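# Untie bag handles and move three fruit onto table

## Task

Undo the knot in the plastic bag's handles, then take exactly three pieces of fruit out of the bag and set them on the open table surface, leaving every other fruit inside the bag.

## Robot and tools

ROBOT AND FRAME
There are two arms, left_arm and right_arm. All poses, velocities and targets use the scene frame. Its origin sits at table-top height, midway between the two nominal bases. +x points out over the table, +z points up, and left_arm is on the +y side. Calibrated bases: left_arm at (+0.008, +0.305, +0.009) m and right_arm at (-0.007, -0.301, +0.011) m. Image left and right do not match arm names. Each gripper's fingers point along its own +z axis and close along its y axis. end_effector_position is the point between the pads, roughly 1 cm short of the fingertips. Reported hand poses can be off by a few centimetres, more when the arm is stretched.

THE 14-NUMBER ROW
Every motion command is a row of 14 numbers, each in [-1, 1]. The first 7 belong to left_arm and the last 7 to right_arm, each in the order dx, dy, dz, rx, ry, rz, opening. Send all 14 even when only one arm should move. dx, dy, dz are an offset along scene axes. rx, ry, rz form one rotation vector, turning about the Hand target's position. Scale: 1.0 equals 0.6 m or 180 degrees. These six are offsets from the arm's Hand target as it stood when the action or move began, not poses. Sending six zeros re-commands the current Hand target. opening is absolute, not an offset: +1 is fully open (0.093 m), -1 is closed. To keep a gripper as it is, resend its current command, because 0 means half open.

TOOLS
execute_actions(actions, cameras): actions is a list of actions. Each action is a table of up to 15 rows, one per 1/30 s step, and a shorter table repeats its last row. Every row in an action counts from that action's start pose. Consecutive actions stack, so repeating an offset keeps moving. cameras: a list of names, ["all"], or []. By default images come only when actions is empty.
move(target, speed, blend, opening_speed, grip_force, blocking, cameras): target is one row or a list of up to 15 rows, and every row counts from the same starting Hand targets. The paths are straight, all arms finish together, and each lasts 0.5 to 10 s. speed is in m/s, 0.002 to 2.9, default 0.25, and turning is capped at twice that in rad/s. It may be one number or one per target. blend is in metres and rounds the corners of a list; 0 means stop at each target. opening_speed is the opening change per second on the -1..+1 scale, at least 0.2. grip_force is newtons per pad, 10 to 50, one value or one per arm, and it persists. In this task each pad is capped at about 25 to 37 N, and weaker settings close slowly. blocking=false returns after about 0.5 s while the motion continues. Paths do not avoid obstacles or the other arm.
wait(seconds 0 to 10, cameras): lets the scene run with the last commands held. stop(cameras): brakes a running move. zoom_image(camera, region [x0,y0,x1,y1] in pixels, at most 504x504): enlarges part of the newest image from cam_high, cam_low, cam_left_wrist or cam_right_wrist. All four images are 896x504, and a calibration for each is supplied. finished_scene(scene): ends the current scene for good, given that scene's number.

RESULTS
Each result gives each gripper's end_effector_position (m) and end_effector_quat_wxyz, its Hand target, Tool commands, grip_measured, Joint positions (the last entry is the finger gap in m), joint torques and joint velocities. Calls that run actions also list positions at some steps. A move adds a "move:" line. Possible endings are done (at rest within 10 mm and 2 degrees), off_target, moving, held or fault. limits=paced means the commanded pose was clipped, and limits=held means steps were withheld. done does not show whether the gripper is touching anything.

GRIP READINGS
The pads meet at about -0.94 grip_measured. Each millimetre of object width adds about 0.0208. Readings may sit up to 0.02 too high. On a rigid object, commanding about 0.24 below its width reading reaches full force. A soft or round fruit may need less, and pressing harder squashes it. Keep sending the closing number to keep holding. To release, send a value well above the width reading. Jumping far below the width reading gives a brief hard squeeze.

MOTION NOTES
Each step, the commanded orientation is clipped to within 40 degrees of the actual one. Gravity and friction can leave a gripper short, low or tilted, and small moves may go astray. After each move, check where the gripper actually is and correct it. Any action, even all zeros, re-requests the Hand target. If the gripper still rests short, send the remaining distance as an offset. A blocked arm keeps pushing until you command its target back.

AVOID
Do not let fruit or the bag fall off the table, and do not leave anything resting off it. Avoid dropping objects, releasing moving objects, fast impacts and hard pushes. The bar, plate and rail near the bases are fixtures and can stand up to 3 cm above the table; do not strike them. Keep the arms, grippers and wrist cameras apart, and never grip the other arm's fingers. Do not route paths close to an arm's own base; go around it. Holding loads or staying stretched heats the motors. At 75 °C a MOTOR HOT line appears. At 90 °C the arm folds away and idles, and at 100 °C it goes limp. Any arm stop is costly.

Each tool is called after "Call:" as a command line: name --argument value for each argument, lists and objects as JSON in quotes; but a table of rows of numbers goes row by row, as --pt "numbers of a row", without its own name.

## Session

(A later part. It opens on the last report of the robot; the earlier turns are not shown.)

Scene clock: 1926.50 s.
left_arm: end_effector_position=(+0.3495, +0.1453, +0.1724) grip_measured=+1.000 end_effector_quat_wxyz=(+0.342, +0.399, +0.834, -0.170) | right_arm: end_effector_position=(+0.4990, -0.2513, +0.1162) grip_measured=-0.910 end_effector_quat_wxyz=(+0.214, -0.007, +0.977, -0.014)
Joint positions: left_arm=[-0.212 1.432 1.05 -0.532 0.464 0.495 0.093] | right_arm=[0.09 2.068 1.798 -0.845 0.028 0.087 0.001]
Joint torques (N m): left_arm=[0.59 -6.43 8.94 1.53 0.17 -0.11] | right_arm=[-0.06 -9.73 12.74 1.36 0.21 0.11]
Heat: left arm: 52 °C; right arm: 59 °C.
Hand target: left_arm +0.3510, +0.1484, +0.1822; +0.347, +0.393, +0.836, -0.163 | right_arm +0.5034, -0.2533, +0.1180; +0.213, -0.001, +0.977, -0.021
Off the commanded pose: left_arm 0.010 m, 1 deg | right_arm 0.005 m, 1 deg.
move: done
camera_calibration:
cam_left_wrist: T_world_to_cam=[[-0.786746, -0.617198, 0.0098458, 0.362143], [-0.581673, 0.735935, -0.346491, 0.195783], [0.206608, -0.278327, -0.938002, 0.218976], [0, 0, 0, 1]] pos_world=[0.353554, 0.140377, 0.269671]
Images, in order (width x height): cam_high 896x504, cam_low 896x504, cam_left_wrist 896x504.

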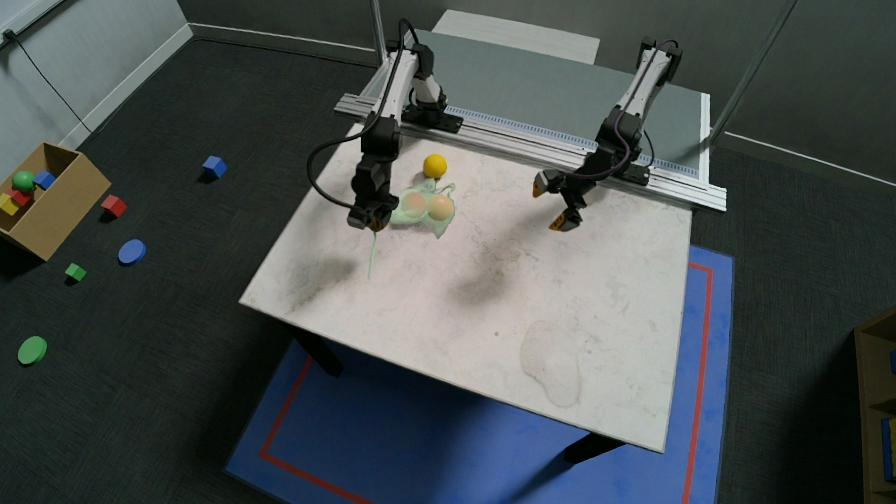

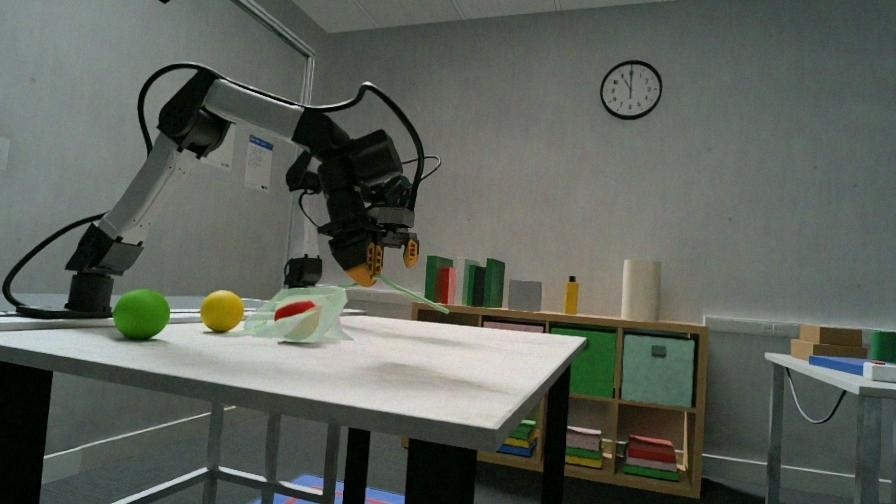

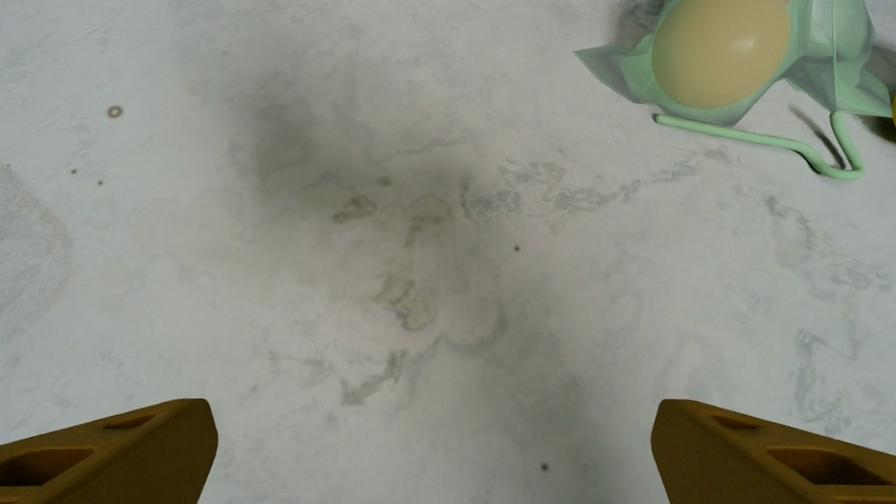

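Call:
move --pt "0 0 0 0 0 0 1 0.02 0.0 -0.15 0 0 0 -1" --pt "0 0 0 0 0 0 1 0.02 0.0 -0.15 0 0 0 -0.5" --pt "0 0 0 0 0 0 1 0.0 -0.05 0.1 0 0 0 -0.5" --pt "0 0 0 0 0 0 1 -0.3 0.0 0.22 0 0 0.01 1" --speed '[0.08,0.08,0.1,0.15]' --blend '[0,0,0.03,0]' --cameras '["cam_high","cam_low","cam_right_wrist"]'

Call:
zoom_image --camera "cam_high" --region '[360, 130, 490, 250]'

Call:
zoom_image --camera "cam_low" --region '[180, 200, 400, 370]'

Call:
zoom_image --camera "cam_right_wrist" --region '[150, 50, 600, 470]'

Scene clock: 1958.70 s.
left_arm: end_effector_position=(+0.3495, +0.1453, +0.1724) grip_measured=+1.000 end_effector_quat_wxyz=(+0.342, +0.399, +0.834, -0.170) | right_arm: end_effector_position=(+0.3325, -0.2508, +0.2521) grip_measured=+1.000 end_effector_quat_wxyz=(+0.222, -0.021, +0.975, -0.010)
Joint positions: left_arm=[-0.212 1.432 1.05 -0.532 0.464 0.495 0.093] | right_arm=[0.128 1.456 1.588 -1.23 0.035 0.096 0.093]
Joint torques (N m): left_arm=[0.54 -6.45 8.98 1.53 0.18 -0.1] | right_arm=[0.09 -7.39 6.78 1.37 0.22 0.08]
Heat: left arm: 52 °C; right arm: 65 °C.
Hand target: left_arm +0.3510, +0.1484, +0.1822; +0.347, +0.393, +0.836, -0.163 | right_arm +0.3234, -0.2533, +0.2499; +0.213, -0.017, +0.977, -0.017
Off the commanded pose: left_arm 0.010 m, 1 deg | right_arm 0.010 m, 1 deg.
move: done; target 2's new opening was sent with right_arm's hand 0.012 m and 1 deg from that target
camera_calibration:
cam_right_wrist: T_world_to_cam=[[0.043876, -0.998488, 0.0331201, -0.273531], [-0.998651, -0.0447569, -0.02634, 0.367299], [0.0277825, -0.0319197, -0.999104, 0.320508], [0, 0, 0, 1]] pos_world=[0.3699, -0.246447, 0.338955]
Images, in order (width x height): cam_high 896x504, cam_low 896x504, cam_right_wrist 896x504.

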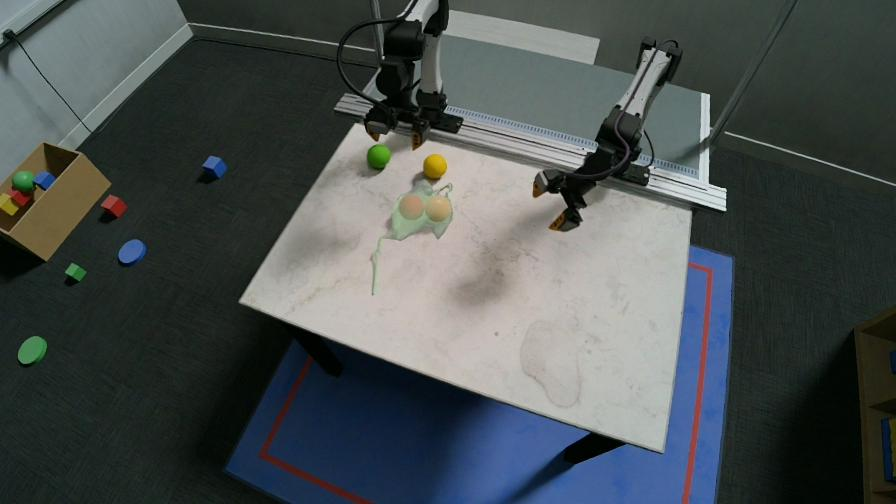

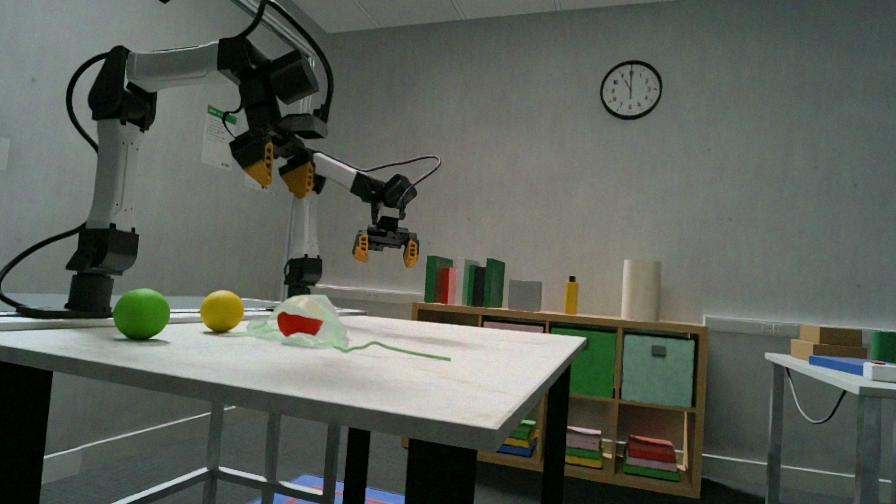

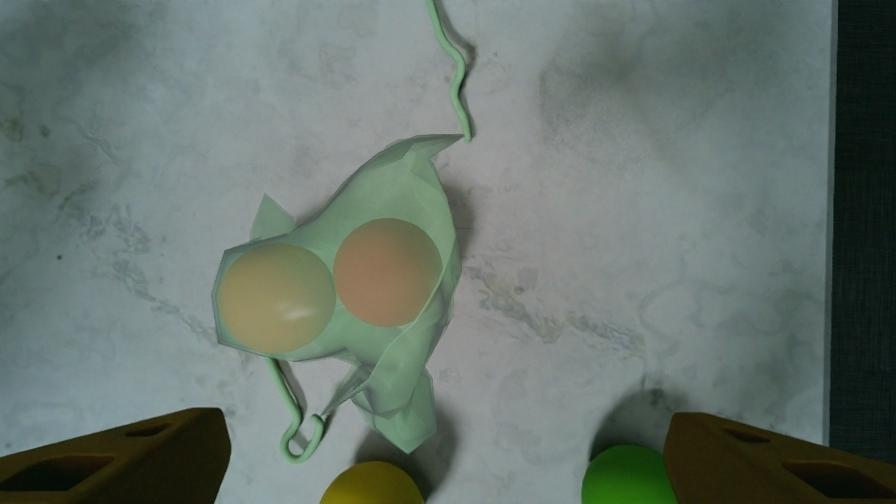

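Scaled by 3.877 from the camera's 896x504 image, which has a finer 1280x720 frame.

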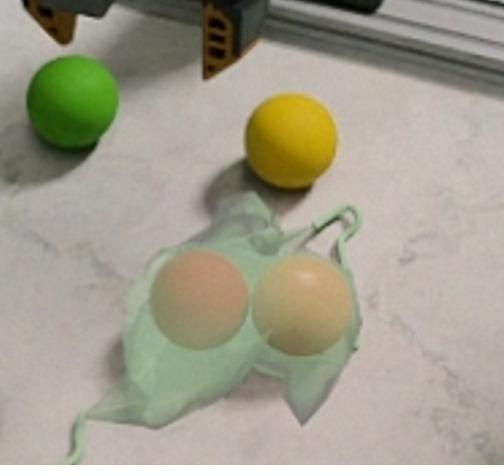

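Scaled by 2.291 from the camera's 896x504 image, which has a finer 1280x720 frame.

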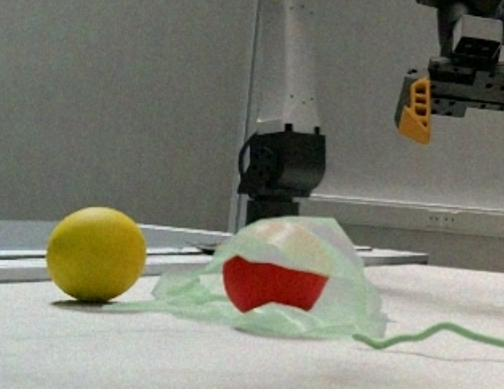

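Scaled by 1.120 from the camera's 896x504 image, which has a finer 1280x720 frame.

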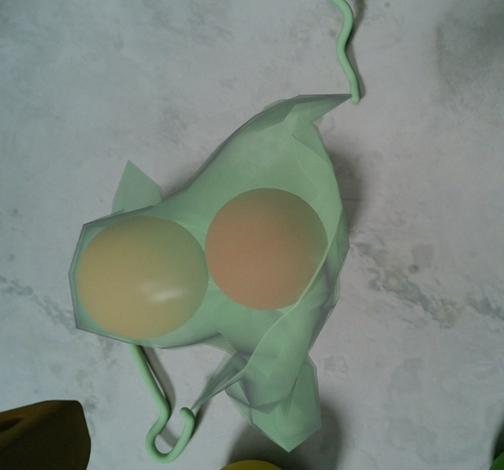

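Call:
move --target '[0,0,0,0,0,0,1,0.185,-0.01,-0.21,0,0,0,-0.3]' --speed 0.15 --cameras '["cam_right_wrist"]'

Scene clock: 1994.23 s.
left_arm: end_effector_position=(+0.3495, +0.1453, +0.1724) grip_measured=+1.000 end_effector_quat_wxyz=(+0.342, +0.399, +0.834, -0.170) | right_arm: end_effector_position=(+0.4304, -0.2554, +0.1260) grip_measured=-0.299 end_effector_quat_wxyz=(+0.210, -0.018, +0.977, -0.018)
Joint positions: left_arm=[-0.212 1.432 1.05 -0.532 0.464 0.495 0.093] | right_arm=[0.098 1.799 1.462 -0.785 0.035 0.071 0.031]
Joint torques (N m): left_arm=[0.61 -6.42 8.96 1.52 0.18 -0.11] | right_arm=[-1.14 -8.32 9.18 1.75 -0.01 -0.07]
Heat: left arm: 51 °C; right arm: 58 °C.
Hand target: left_arm +0.3510, +0.1484, +0.1822; +0.347, +0.393, +0.836, -0.163 | right_arm +0.4344, -0.2592, +0.1240; +0.213, -0.017, +0.977, -0.017
Off the commanded pose: left_arm 0.010 m, 1 deg | right_arm 0.006 m, 0 deg.
move: done
camera_calibration:
cam_right_wrist: T_world_to_cam=[[0.0362091, -0.998277, 0.0461627, -0.276515], [-0.999334, -0.0363773, -0.0028072, 0.461059], [0.00448164, -0.0460303, -0.99893, 0.198037], [0, 0, 0, 1]] pos_world=[0.469877, -0.250151, 0.211884]
Images, in order (width x height): cam_right_wrist 896x504.

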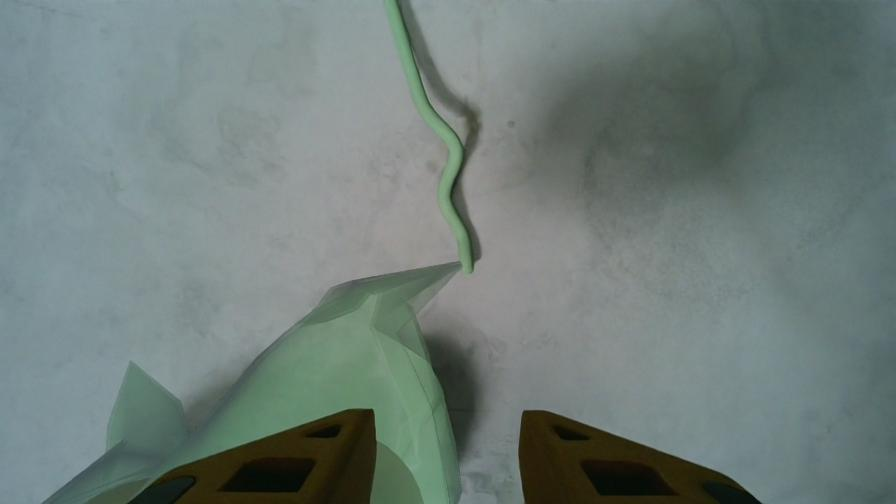

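Call:
move --pt "0 0 0 0 0 0 1 0.1015 0.001 -0.19 0 0 0 -0.45" --pt "0 0 0 0 0 0 1 0.1015 0.001 -0.19 0 0 0 -1" --speed 0.06 --opening_speed 0.4 --cameras '["cam_right_wrist"]'

Scene clock: 2008.10 s.
left_arm: end_effector_position=(+0.3495, +0.1453, +0.1724) grip_measured=+1.000 end_effector_quat_wxyz=(+0.342, +0.399, +0.834, -0.170) | right_arm: end_effector_position=(+0.4909, -0.2510, +0.0178) grip_measured=-0.915 end_effector_quat_wxyz=(+0.218, -0.020, +0.976, -0.007)
Joint positions: left_arm=[-0.212 1.432 1.05 -0.532 0.464 0.495 0.093] | right_arm=[0.095 2.125 1.48 -0.459 0.012 0.069 0.001]
Joint torques (N m): left_arm=[0.58 -6.46 8.91 1.54 0.19 -0.11] | right_arm=[-1.02 -8.64 10.7 1.61 0.23 -0.06]
Heat: left arm: 51 °C; right arm: 59 °C.
Hand target: left_arm +0.3510, +0.1484, +0.1822; +0.347, +0.393, +0.836, -0.163 | right_arm +0.4952, -0.2586, +0.0100; +0.213, -0.017, +0.977, -0.017
Off the commanded pose: left_arm 0.010 m, 1 deg | right_arm 0.012 m, 1 deg.
move: off_target (right_arm)
camera_calibration:
cam_right_wrist: T_world_to_cam=[[0.0448793, -0.99867, 0.0253668, -0.273301], [-0.998806, -0.0453467, -0.0181591, 0.519044], [0.0192852, -0.0245216, -0.999513, 0.0880477], [0, 0, 0, 1]] pos_world=[0.528992, -0.247241, 0.104363]
Images, in order (width x height): cam_right_wrist 896x504.

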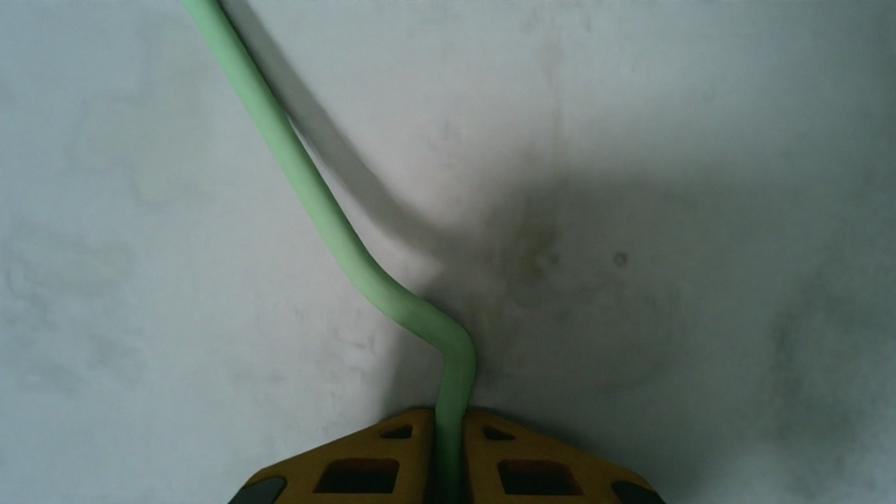

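Call:
move --pt "0 0 0 0 0 0 1 -0.03 0.0 0.17 0 0 0 -1" --pt "0 0 0 0 0 0 1 -0.08 0.22 0.17 0 0 0 -1" --speed 0.07 --blend 0.03 --cameras '["all"]'

Call:
zoom_image --camera "cam_high" --region '[360, 130, 490, 250]'

Call:
zoom_image --camera "cam_low" --region '[180, 200, 400, 370]'

Scene clock: 2021.93 s.
left_arm: end_effector_position=(+0.3495, +0.1453, +0.1724) grip_measured=+1.000 end_effector_quat_wxyz=(+0.342, +0.399, +0.834, -0.170) | right_arm: end_effector_position=(+0.4430, -0.1263, +0.0993) grip_measured=-0.915 end_effector_quat_wxyz=(+0.203, -0.023, +0.979, -0.015)
Joint positions: left_arm=[-0.212 1.432 1.05 -0.532 0.464 0.495 0.093] | right_arm=[0.41 2.006 1.667 -0.822 0.154 0.348 0.001]
Joint torques (N m): left_arm=[0.62 -6.42 8.98 1.53 0.18 -0.11] | right_arm=[-0.16 -11.44 12.51 1.2 0.27 0.12]
Heat: left arm: 51 °C; right arm: 60 °C.
Hand target: left_arm +0.3510, +0.1484, +0.1822; +0.347, +0.393, +0.836, -0.163 | right_arm +0.4473, -0.1266, +0.1121; +0.213, -0.017, +0.977, -0.017
Off the commanded pose: left_arm 0.010 m, 1 deg | right_arm 0.013 m, 1 deg.
move: off_target (right_arm)
camera_calibration:
cam_left_wrist: T_world_to_cam=[[-0.786746, -0.617198, 0.0098458, 0.362143], [-0.581673, 0.735935, -0.346491, 0.195783], [0.206608, -0.278327, -0.938002, 0.218976], [0, 0, 0, 1]] pos_world=[0.353554, 0.140377, 0.269671]
cam_right_wrist: T_world_to_cam=[[0.0481456, -0.997975, 0.0415725, -0.151575], [-0.998787, -0.0476716, 0.0123207, 0.474942], [-0.0103139, -0.0421152, -0.99906, 0.184424], [0, 0, 0, 1]] pos_world=[0.483566, -0.12086, 0.184701]

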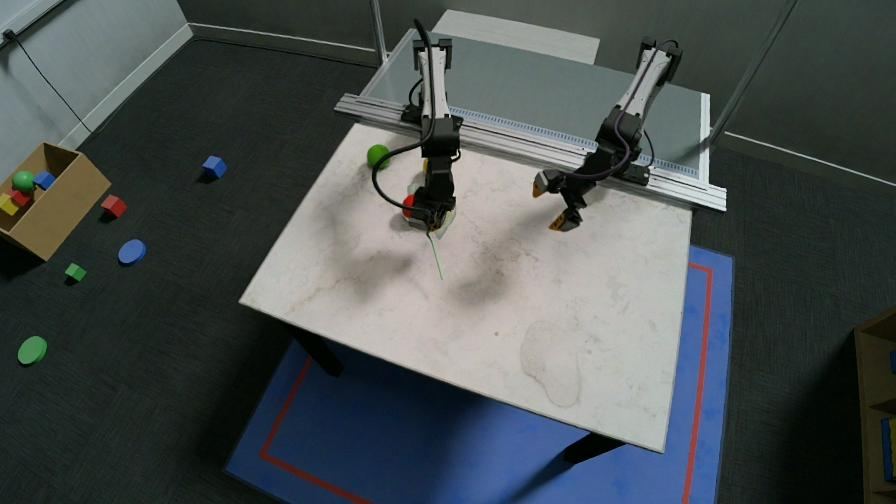

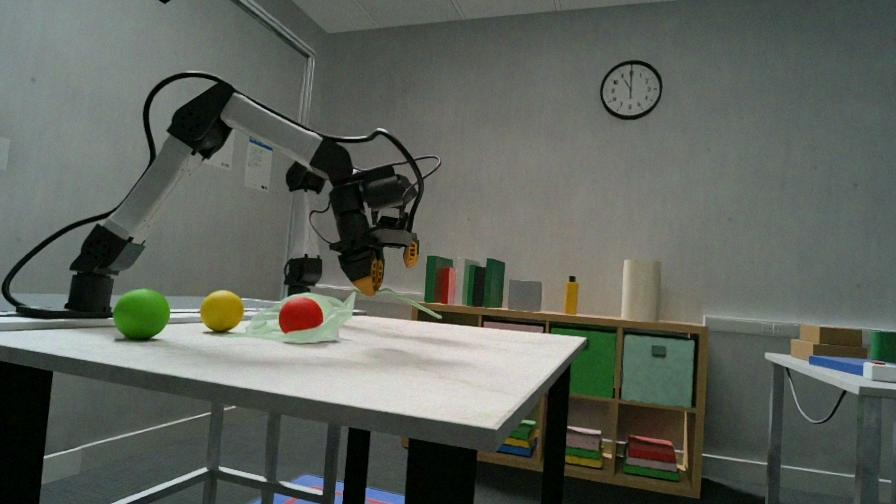

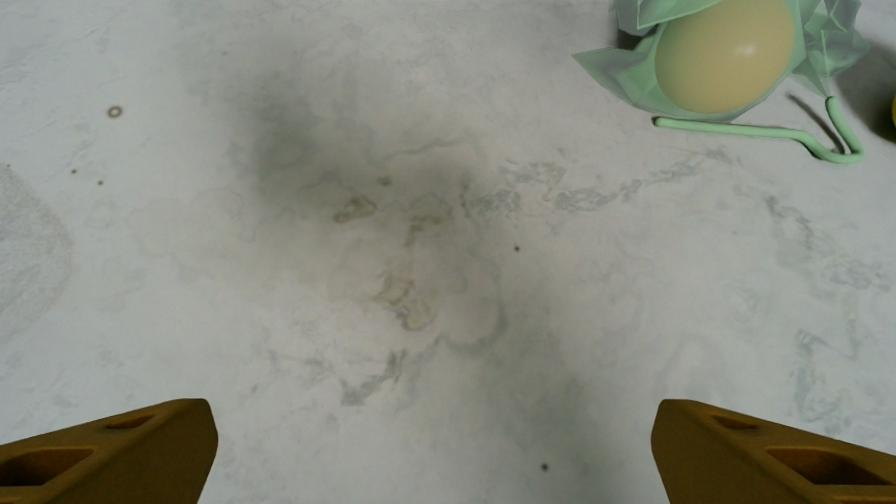

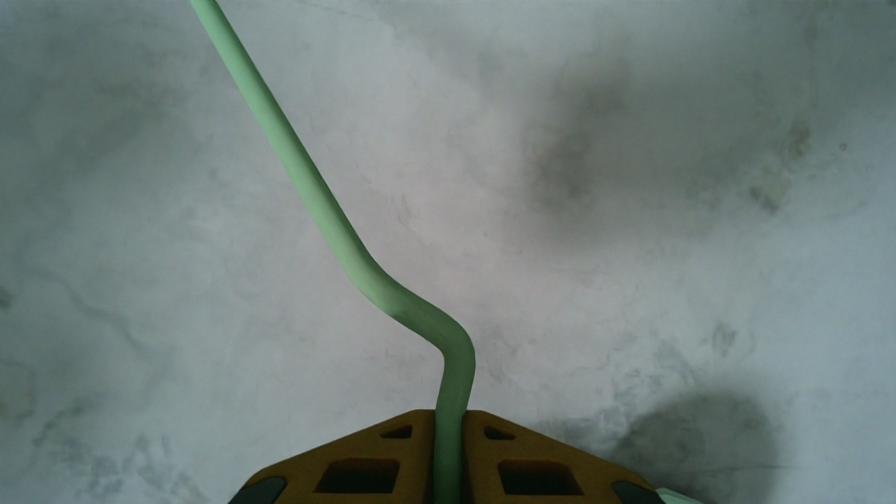

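Scaled by 3.877 from the camera's 896x504 image, which has a finer 1280x720 frame.

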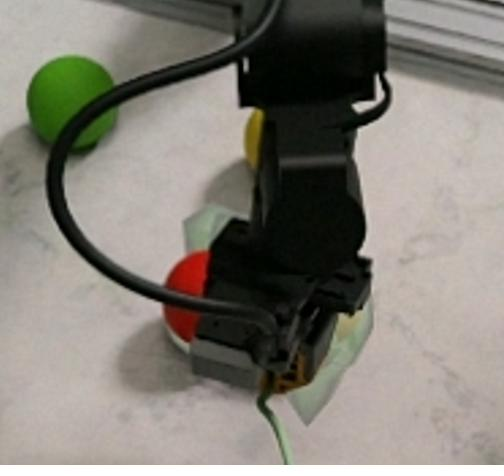

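Scaled by 2.291 from the camera's 896x504 image, which has a finer 1280x720 frame.

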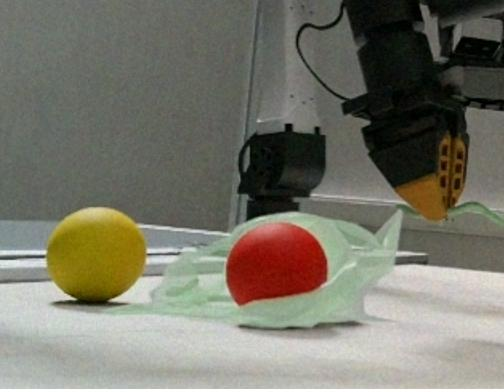

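Call:
move --pt "0 0 0 0 0 0 1 0.035 0.02 -0.13 0 0 0 -1" --pt "0 0 0 0 0 0 1 0.035 0.02 -0.13 0 0 0 -0.5" --pt "0 0 0 0 0 0 1 0.0 0.02 0.12 0 0 0 -0.5" --pt "0 0 0 0 0 0 1 -0.2 -0.18 0.23 0 0 0.03 1" --speed '[0.08,0.08,0.1,0.15]' --blend '[0,0,0.03,0]' --cameras '["cam_high","cam_low","cam_right_wrist"]'

Call:
zoom_image --camera "cam_low" --region '[180, 200, 400, 370]'

Call:
zoom_image --camera "cam_right_wrist" --region '[150, 50, 600, 470]'

Scene clock: 2043.23 s.
left_arm: end_effector_position=(+0.3495, +0.1453, +0.1724) grip_measured=+1.000 end_effector_quat_wxyz=(+0.342, +0.399, +0.834, -0.170) | right_arm: end_effector_position=(+0.3365, -0.2321, +0.2516) grip_measured=+1.000 end_effector_quat_wxyz=(+0.223, -0.061, +0.973, -0.009)
Joint positions: left_arm=[-0.212 1.432 1.05 -0.532 0.464 0.495 0.093] | right_arm=[0.183 1.477 1.607 -1.223 0.04 0.066 0.093]
Joint torques (N m): left_arm=[0.62 -6.42 8.96 1.52 0.18 -0.11] | right_arm=[-0.66 -7.86 6.94 1.34 -0.05 -0.09]
Heat: left arm: 51 °C; right arm: 61 °C.
Hand target: left_arm +0.3510, +0.1484, +0.1822; +0.347, +0.393, +0.836, -0.163 | right_arm +0.3273, -0.2346, +0.2501; +0.214, -0.063, +0.975, -0.007
Off the commanded pose: left_arm 0.010 m, 1 deg | right_arm 0.010 m, 1 deg.
move: done; target 2's new opening was sent with right_arm's hand 0.011 m and 1 deg from that target
camera_calibration:
cam_right_wrist: T_world_to_cam=[[0.123087, -0.991212, 0.0484542, -0.283811], [-0.991847, -0.124496, -0.0272119, 0.351475], [0.0330051, -0.0447097, -0.998455, 0.315629], [0, 0, 0, 1]] pos_world=[0.373126, -0.223448, 0.338458]
Images, in order (width x height): cam_high 896x504, cam_low 896x504, cam_right_wrist 896x504.

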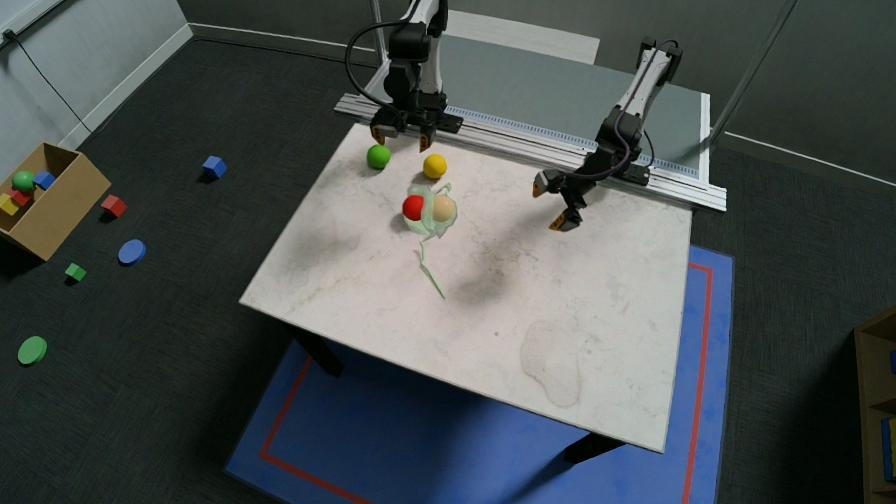

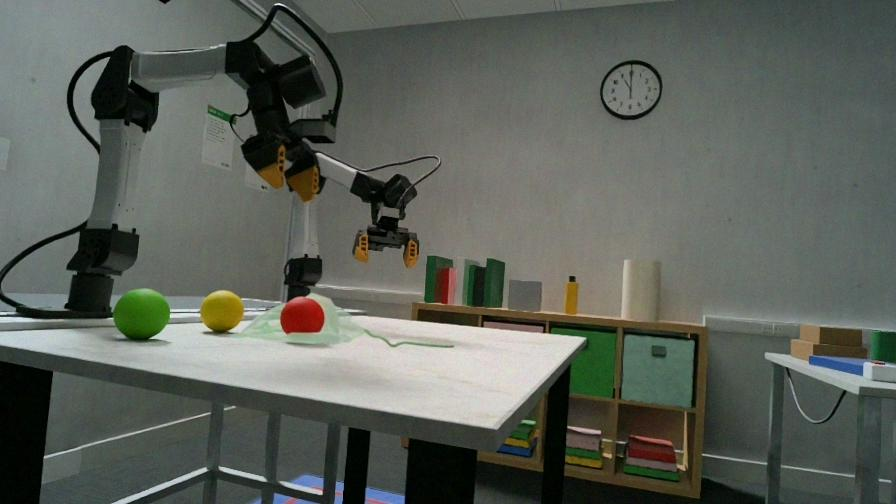

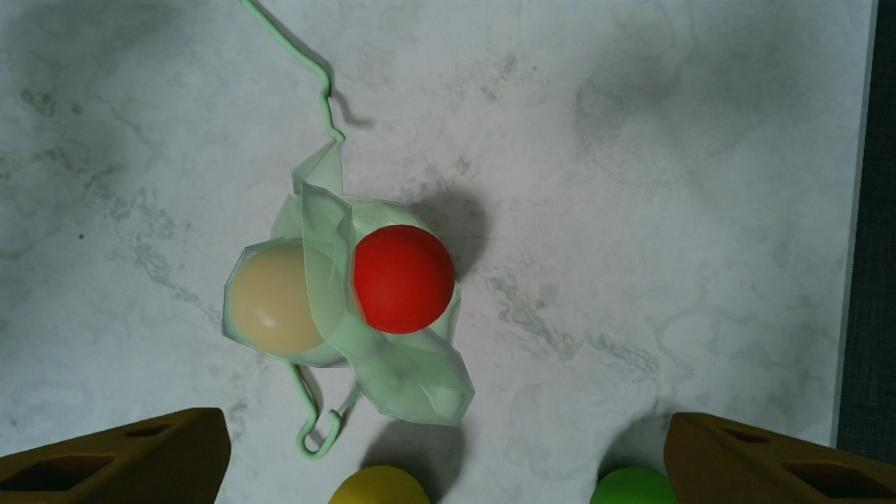

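Scaled by 2.291 from the camera's 896x504 image, which has a finer 1280x720 frame.

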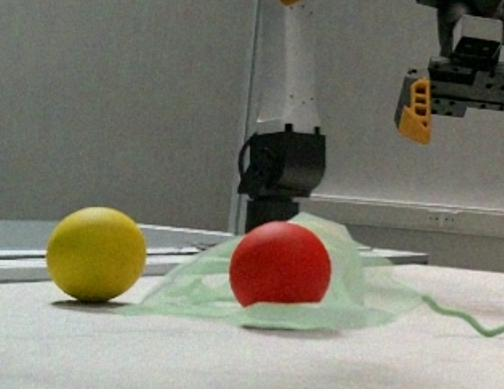

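Scaled by 1.120 from the camera's 896x504 image, which has a finer 1280x720 frame.

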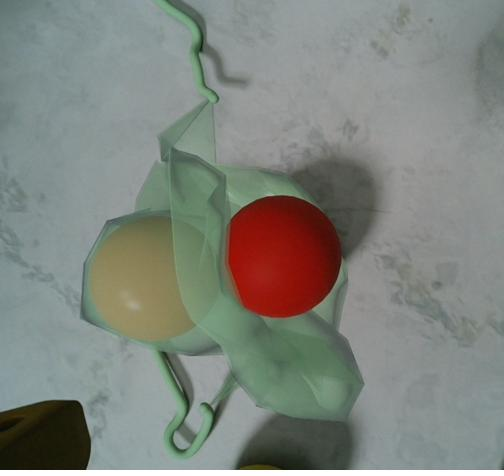

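Call:
move --target '[0,0,0,0,0,0,1,0.0588,-0.035,-0.205,0.0793,-0.0515,0.4604,0.85]' --speed 0.2 --cameras '["cam_low","cam_right_wrist"]'

Scene clock: 2080.43 s.
left_arm: end_effector_position=(+0.3495, +0.1453, +0.1724) grip_measured=+1.000 end_effector_quat_wxyz=(+0.342, +0.399, +0.834, -0.170) | right_arm: end_effector_position=(+0.3587, -0.2520, +0.1246) grip_measured=+0.851 end_effector_quat_wxyz=(-0.238, +0.668, -0.664, -0.238)
Joint positions: left_arm=[-0.212 1.432 1.05 -0.532 0.464 0.495 0.093] | right_arm=[-0.196 1.985 1.62 -1.349 -0.718 -1.828 0.086]
Joint torques (N m): left_arm=[0.62 -6.41 8.9 1.54 0.2 -0.11] | right_arm=[-1.14 -8.01 10.74 -0.14 -0.57 -0.08]
Heat: left arm: 51 °C; right arm: 59 °C.
Hand target: left_arm +0.3510, +0.1484, +0.1822; +0.347, +0.393, +0.836, -0.163 | right_arm +0.3625, -0.2556, +0.1271; -0.242, +0.664, -0.665, -0.242
Off the commanded pose: left_arm 0.010 m, 1 deg | right_arm 0.006 m, 1 deg.
move: done
camera_calibration:
cam_right_wrist: T_world_to_cam=[[0.999874, 0.0139144, 0.00758008, -0.356309], [0.0154162, -0.964826, -0.262437, -0.176174], [0.0036618, 0.262521, -0.964919, 0.270954], [0, 0, 0, 1]] pos_world=[0.357988, -0.23615, 0.217915]
Images, in order (width x height): cam_low 896x504, cam_right_wrist 896x504.

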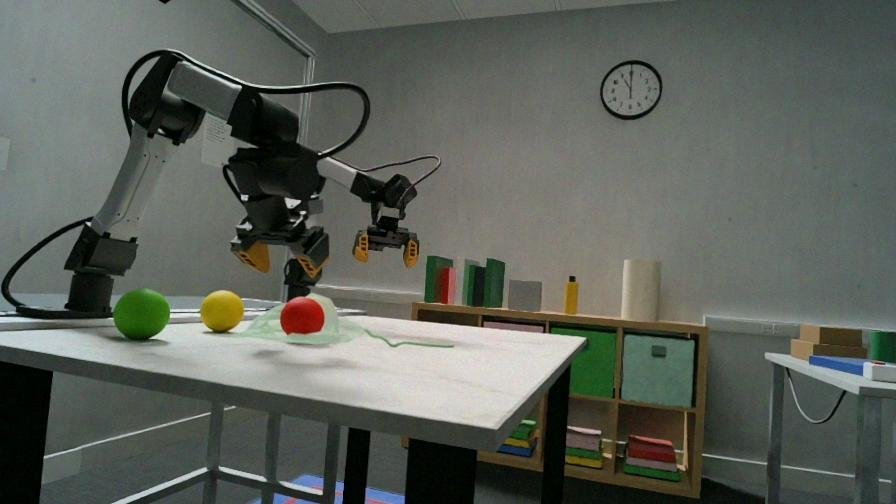

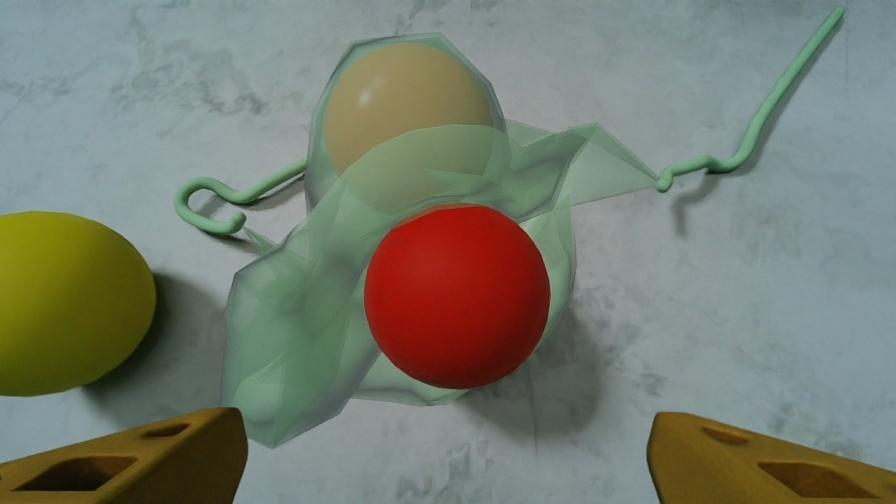

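Call:
move --pt "0 0 0 0 0 0 1 0 0.0802 -0.16 0 0 0 0.8" --pt "0 0 0 0 0 0 1 0 0.0802 -0.16 0 0 0 0.2" --speed 0.06 --opening_speed 0.4 --cameras '["cam_low","cam_right_wrist"]'

Call:
zoom_image --camera "cam_low" --region '[180, 200, 400, 370]'

Scene clock: 2097.10 s.
left_arm: end_effector_position=(+0.3495, +0.1453, +0.1724) grip_measured=+1.000 end_effector_quat_wxyz=(+0.342, +0.399, +0.834, -0.170) | right_arm: end_effector_position=(+0.3656, -0.2091, +0.0386) grip_measured=+0.334 end_effector_quat_wxyz=(-0.244, +0.670, -0.662, -0.232)
Joint positions: left_arm=[-0.212 1.432 1.05 -0.532 0.464 0.495 0.093] | right_arm=[-0.067 2.041 1.357 -0.897 -0.731 -1.656 0.061]
Joint torques (N m): left_arm=[0.64 -6.52 8.95 1.52 0.19 -0.11] | right_arm=[0.03 -8.35 5.93 0.54 -0.56 0.1]
Heat: left arm: 51 °C; right arm: 59 °C.
Hand target: left_arm +0.3510, +0.1484, +0.1822; +0.347, +0.393, +0.836, -0.163 | right_arm +0.3625, -0.2075, +0.0311; -0.242, +0.664, -0.665, -0.242
Off the commanded pose: left_arm 0.010 m, 1 deg | right_arm 0.008 m, 1 deg.
move: done
camera_calibration:
cam_right_wrist: T_world_to_cam=[[0.99957, 0.0128553, 0.0263686, -0.363946], [0.0193399, -0.964645, -0.262842, -0.158863], [0.0220575, 0.263239, -0.964479, 0.17012], [0, 0, 0, 1]] pos_world=[0.36311, -0.19335, 0.131918]
Images, in order (width x height): cam_low 896x504, cam_right_wrist 896x504.

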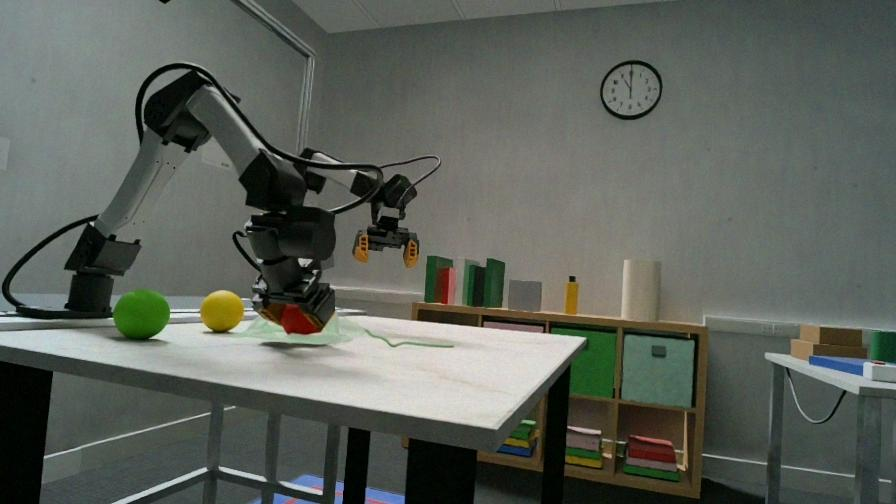

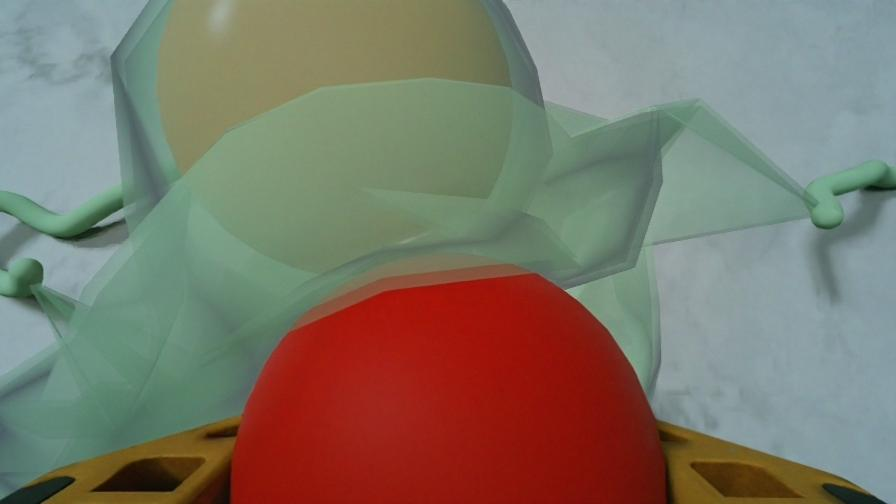

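Scaled by 2.291 from the camera's 896x504 image, which has a finer 1280x720 frame.

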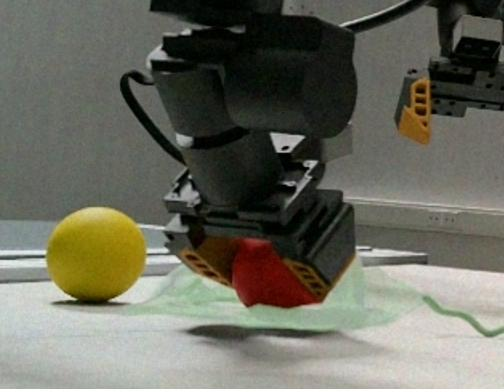

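Call:
move --pt "0 0 0 0 0 0 1 0 -0.06 0.16 0 0 0 0.2" --pt "0 0 0 0 0 0 1 0.03 -0.22 0.14 0 0 0 0.2" --speed 0.07 --blend 0.03 --cameras '["cam_low","cam_right_wrist","cam_high"]'

Call:
zoom_image --camera "cam_low" --region '[150, 200, 400, 370]'

Call:
zoom_image --camera "cam_high" --region '[340, 130, 490, 270]'

Scene clock: 2110.97 s.
left_arm: end_effector_position=(+0.3495, +0.1453, +0.1724) grip_measured=+1.000 end_effector_quat_wxyz=(+0.342, +0.399, +0.834, -0.170) | right_arm: end_effector_position=(+0.3799, -0.3339, +0.1151) grip_measured=+0.334 end_effector_quat_wxyz=(-0.246, +0.665, -0.663, -0.240)
Joint positions: left_arm=[-0.212 1.432 1.05 -0.532 0.464 0.495 0.093] | right_arm=[-0.389 2.215 1.905 -1.559 -0.694 -2.071 0.061]
Joint torques (N m): left_arm=[0.65 -6.42 8.95 1.53 0.18 -0.11] | right_arm=[-0.85 -9.58 10.5 -0.55 -0.31 -0.07]
Heat: left arm: 51 °C; right arm: 58 °C.
Hand target: left_arm +0.3510, +0.1484, +0.1822; +0.347, +0.393, +0.836, -0.163 | right_arm +0.3806, -0.3394, +0.1151; -0.242, +0.664, -0.665, -0.242
Off the commanded pose: left_arm 0.010 m, 1 deg | right_arm 0.006 m, 1 deg.
joint sent to its limit (right arm) — joint 4 (wrist pitch), lower limit. The joint targets still meet the commanded pose.
move: done
camera_calibration:
cam_right_wrist: T_world_to_cam=[[0.999864, 0.0058757, 0.0154102, -0.379776], [0.00992899, -0.960534, -0.277987, -0.252691], [0.0131687, 0.278102, -0.960461, 0.284233], [0, 0, 0, 1]] pos_world=[0.378491, -0.319532, 0.208603]
Images, in order (width x height): cam_high 896x504, cam_low 896x504, cam_right_wrist 896x504.

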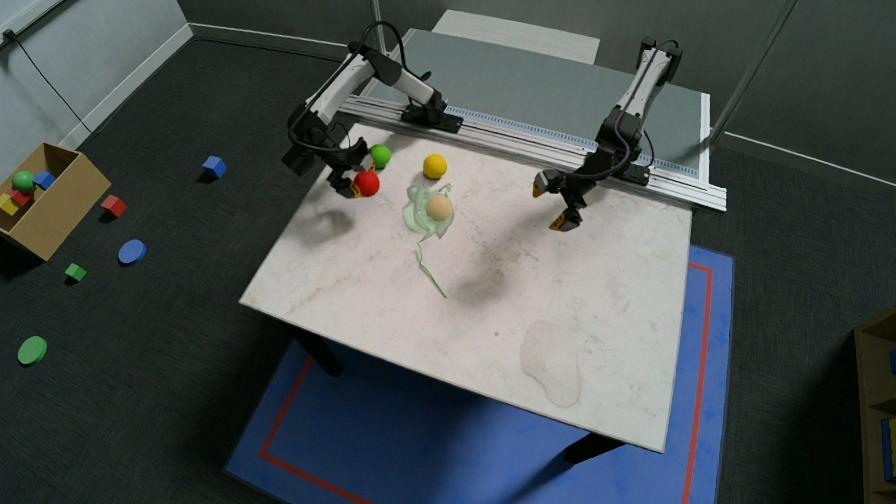

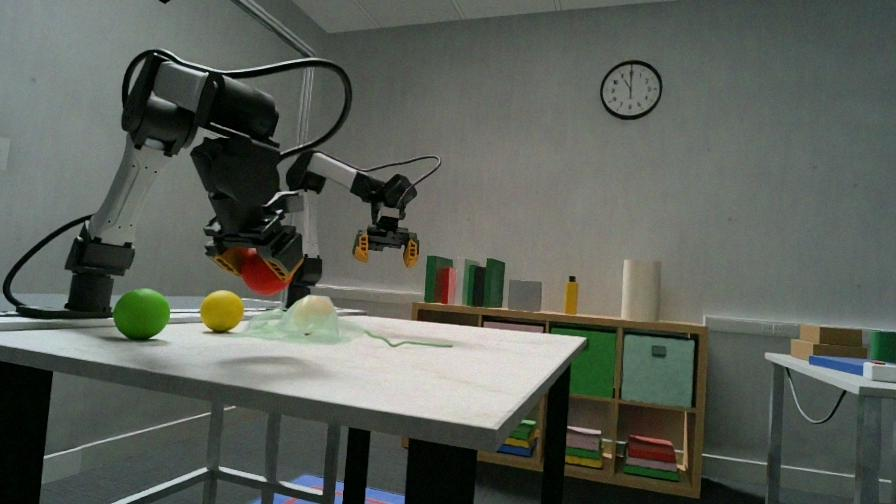

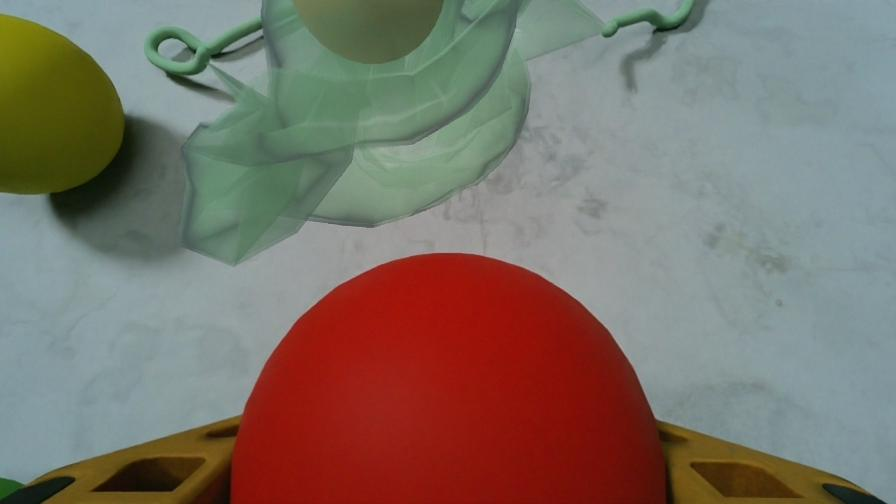

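Scaled by 2.016 from the camera's 896x504 image, which has a finer 1280x720 frame.

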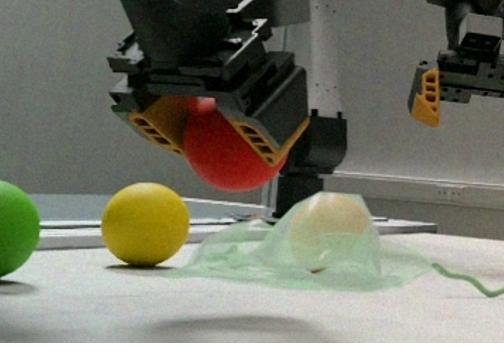

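Scaled by 3.360 from the camera's 896x504 image, which has a finer 1280x720 frame.

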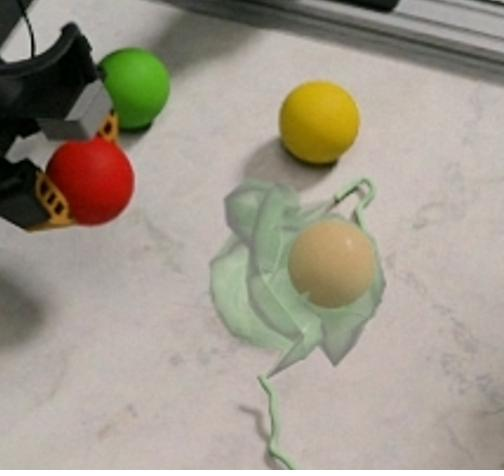

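Call:
move --pt "0 0 0 0 0 0 1 0.0 0.0 -0.115 0 0 0 0.2" --pt "0 0 0 0 0 0 1 0.0 0 -0.14 0 0 0 0.2" --speed '[0.08,0.03]' --cameras '["cam_low"]'

Call:
zoom_image --camera "cam_low" --region '[150, 200, 400, 370]'

Scene clock: 2119.87 s.
left_arm: end_effector_position=(+0.3495, +0.1453, +0.1724) grip_measured=+1.000 end_effector_quat_wxyz=(+0.342, +0.399, +0.834, -0.170) | right_arm: end_effector_position=(+0.3834, -0.3394, +0.0412) grip_measured=+0.334 end_effector_quat_wxyz=(-0.248, +0.667, -0.662, -0.234)
Joint positions: left_arm=[-0.212 1.432 1.05 -0.532 0.464 0.495 0.093] | right_arm=[-0.389 2.29 1.735 -1.302 -0.694 -2.072 0.061]
Joint torques (N m): left_arm=[0.61 -6.53 8.92 1.52 0.17 -0.1] | right_arm=[-0.14 -9.92 5.91 -0.09 -0.36 0.04]
Heat: left arm: 51 °C; right arm: 59 °C.
Hand target: left_arm +0.3510, +0.1484, +0.1822; +0.347, +0.393, +0.836, -0.163 | right_arm +0.3806, -0.3395, +0.0310; -0.242, +0.664, -0.665, -0.242
Off the commanded pose: left_arm 0.010 m, 1 deg | right_arm 0.011 m, 1 deg.
move: off_target (right_arm)
Images, in order (width x height): cam_low 896x504.

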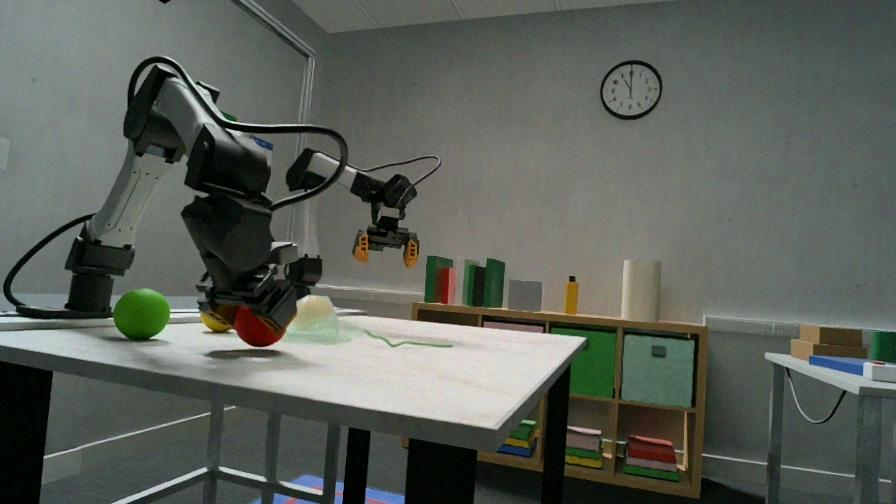

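Scaled by 2.016 from the camera's 896x504 image, which has a finer 1280x720 frame.

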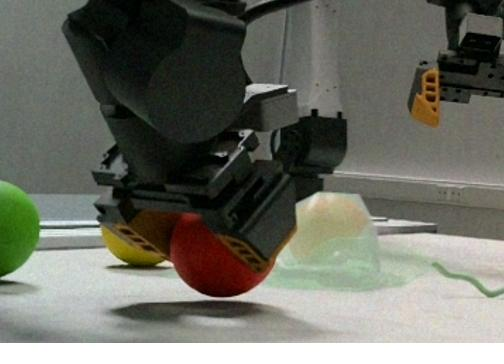

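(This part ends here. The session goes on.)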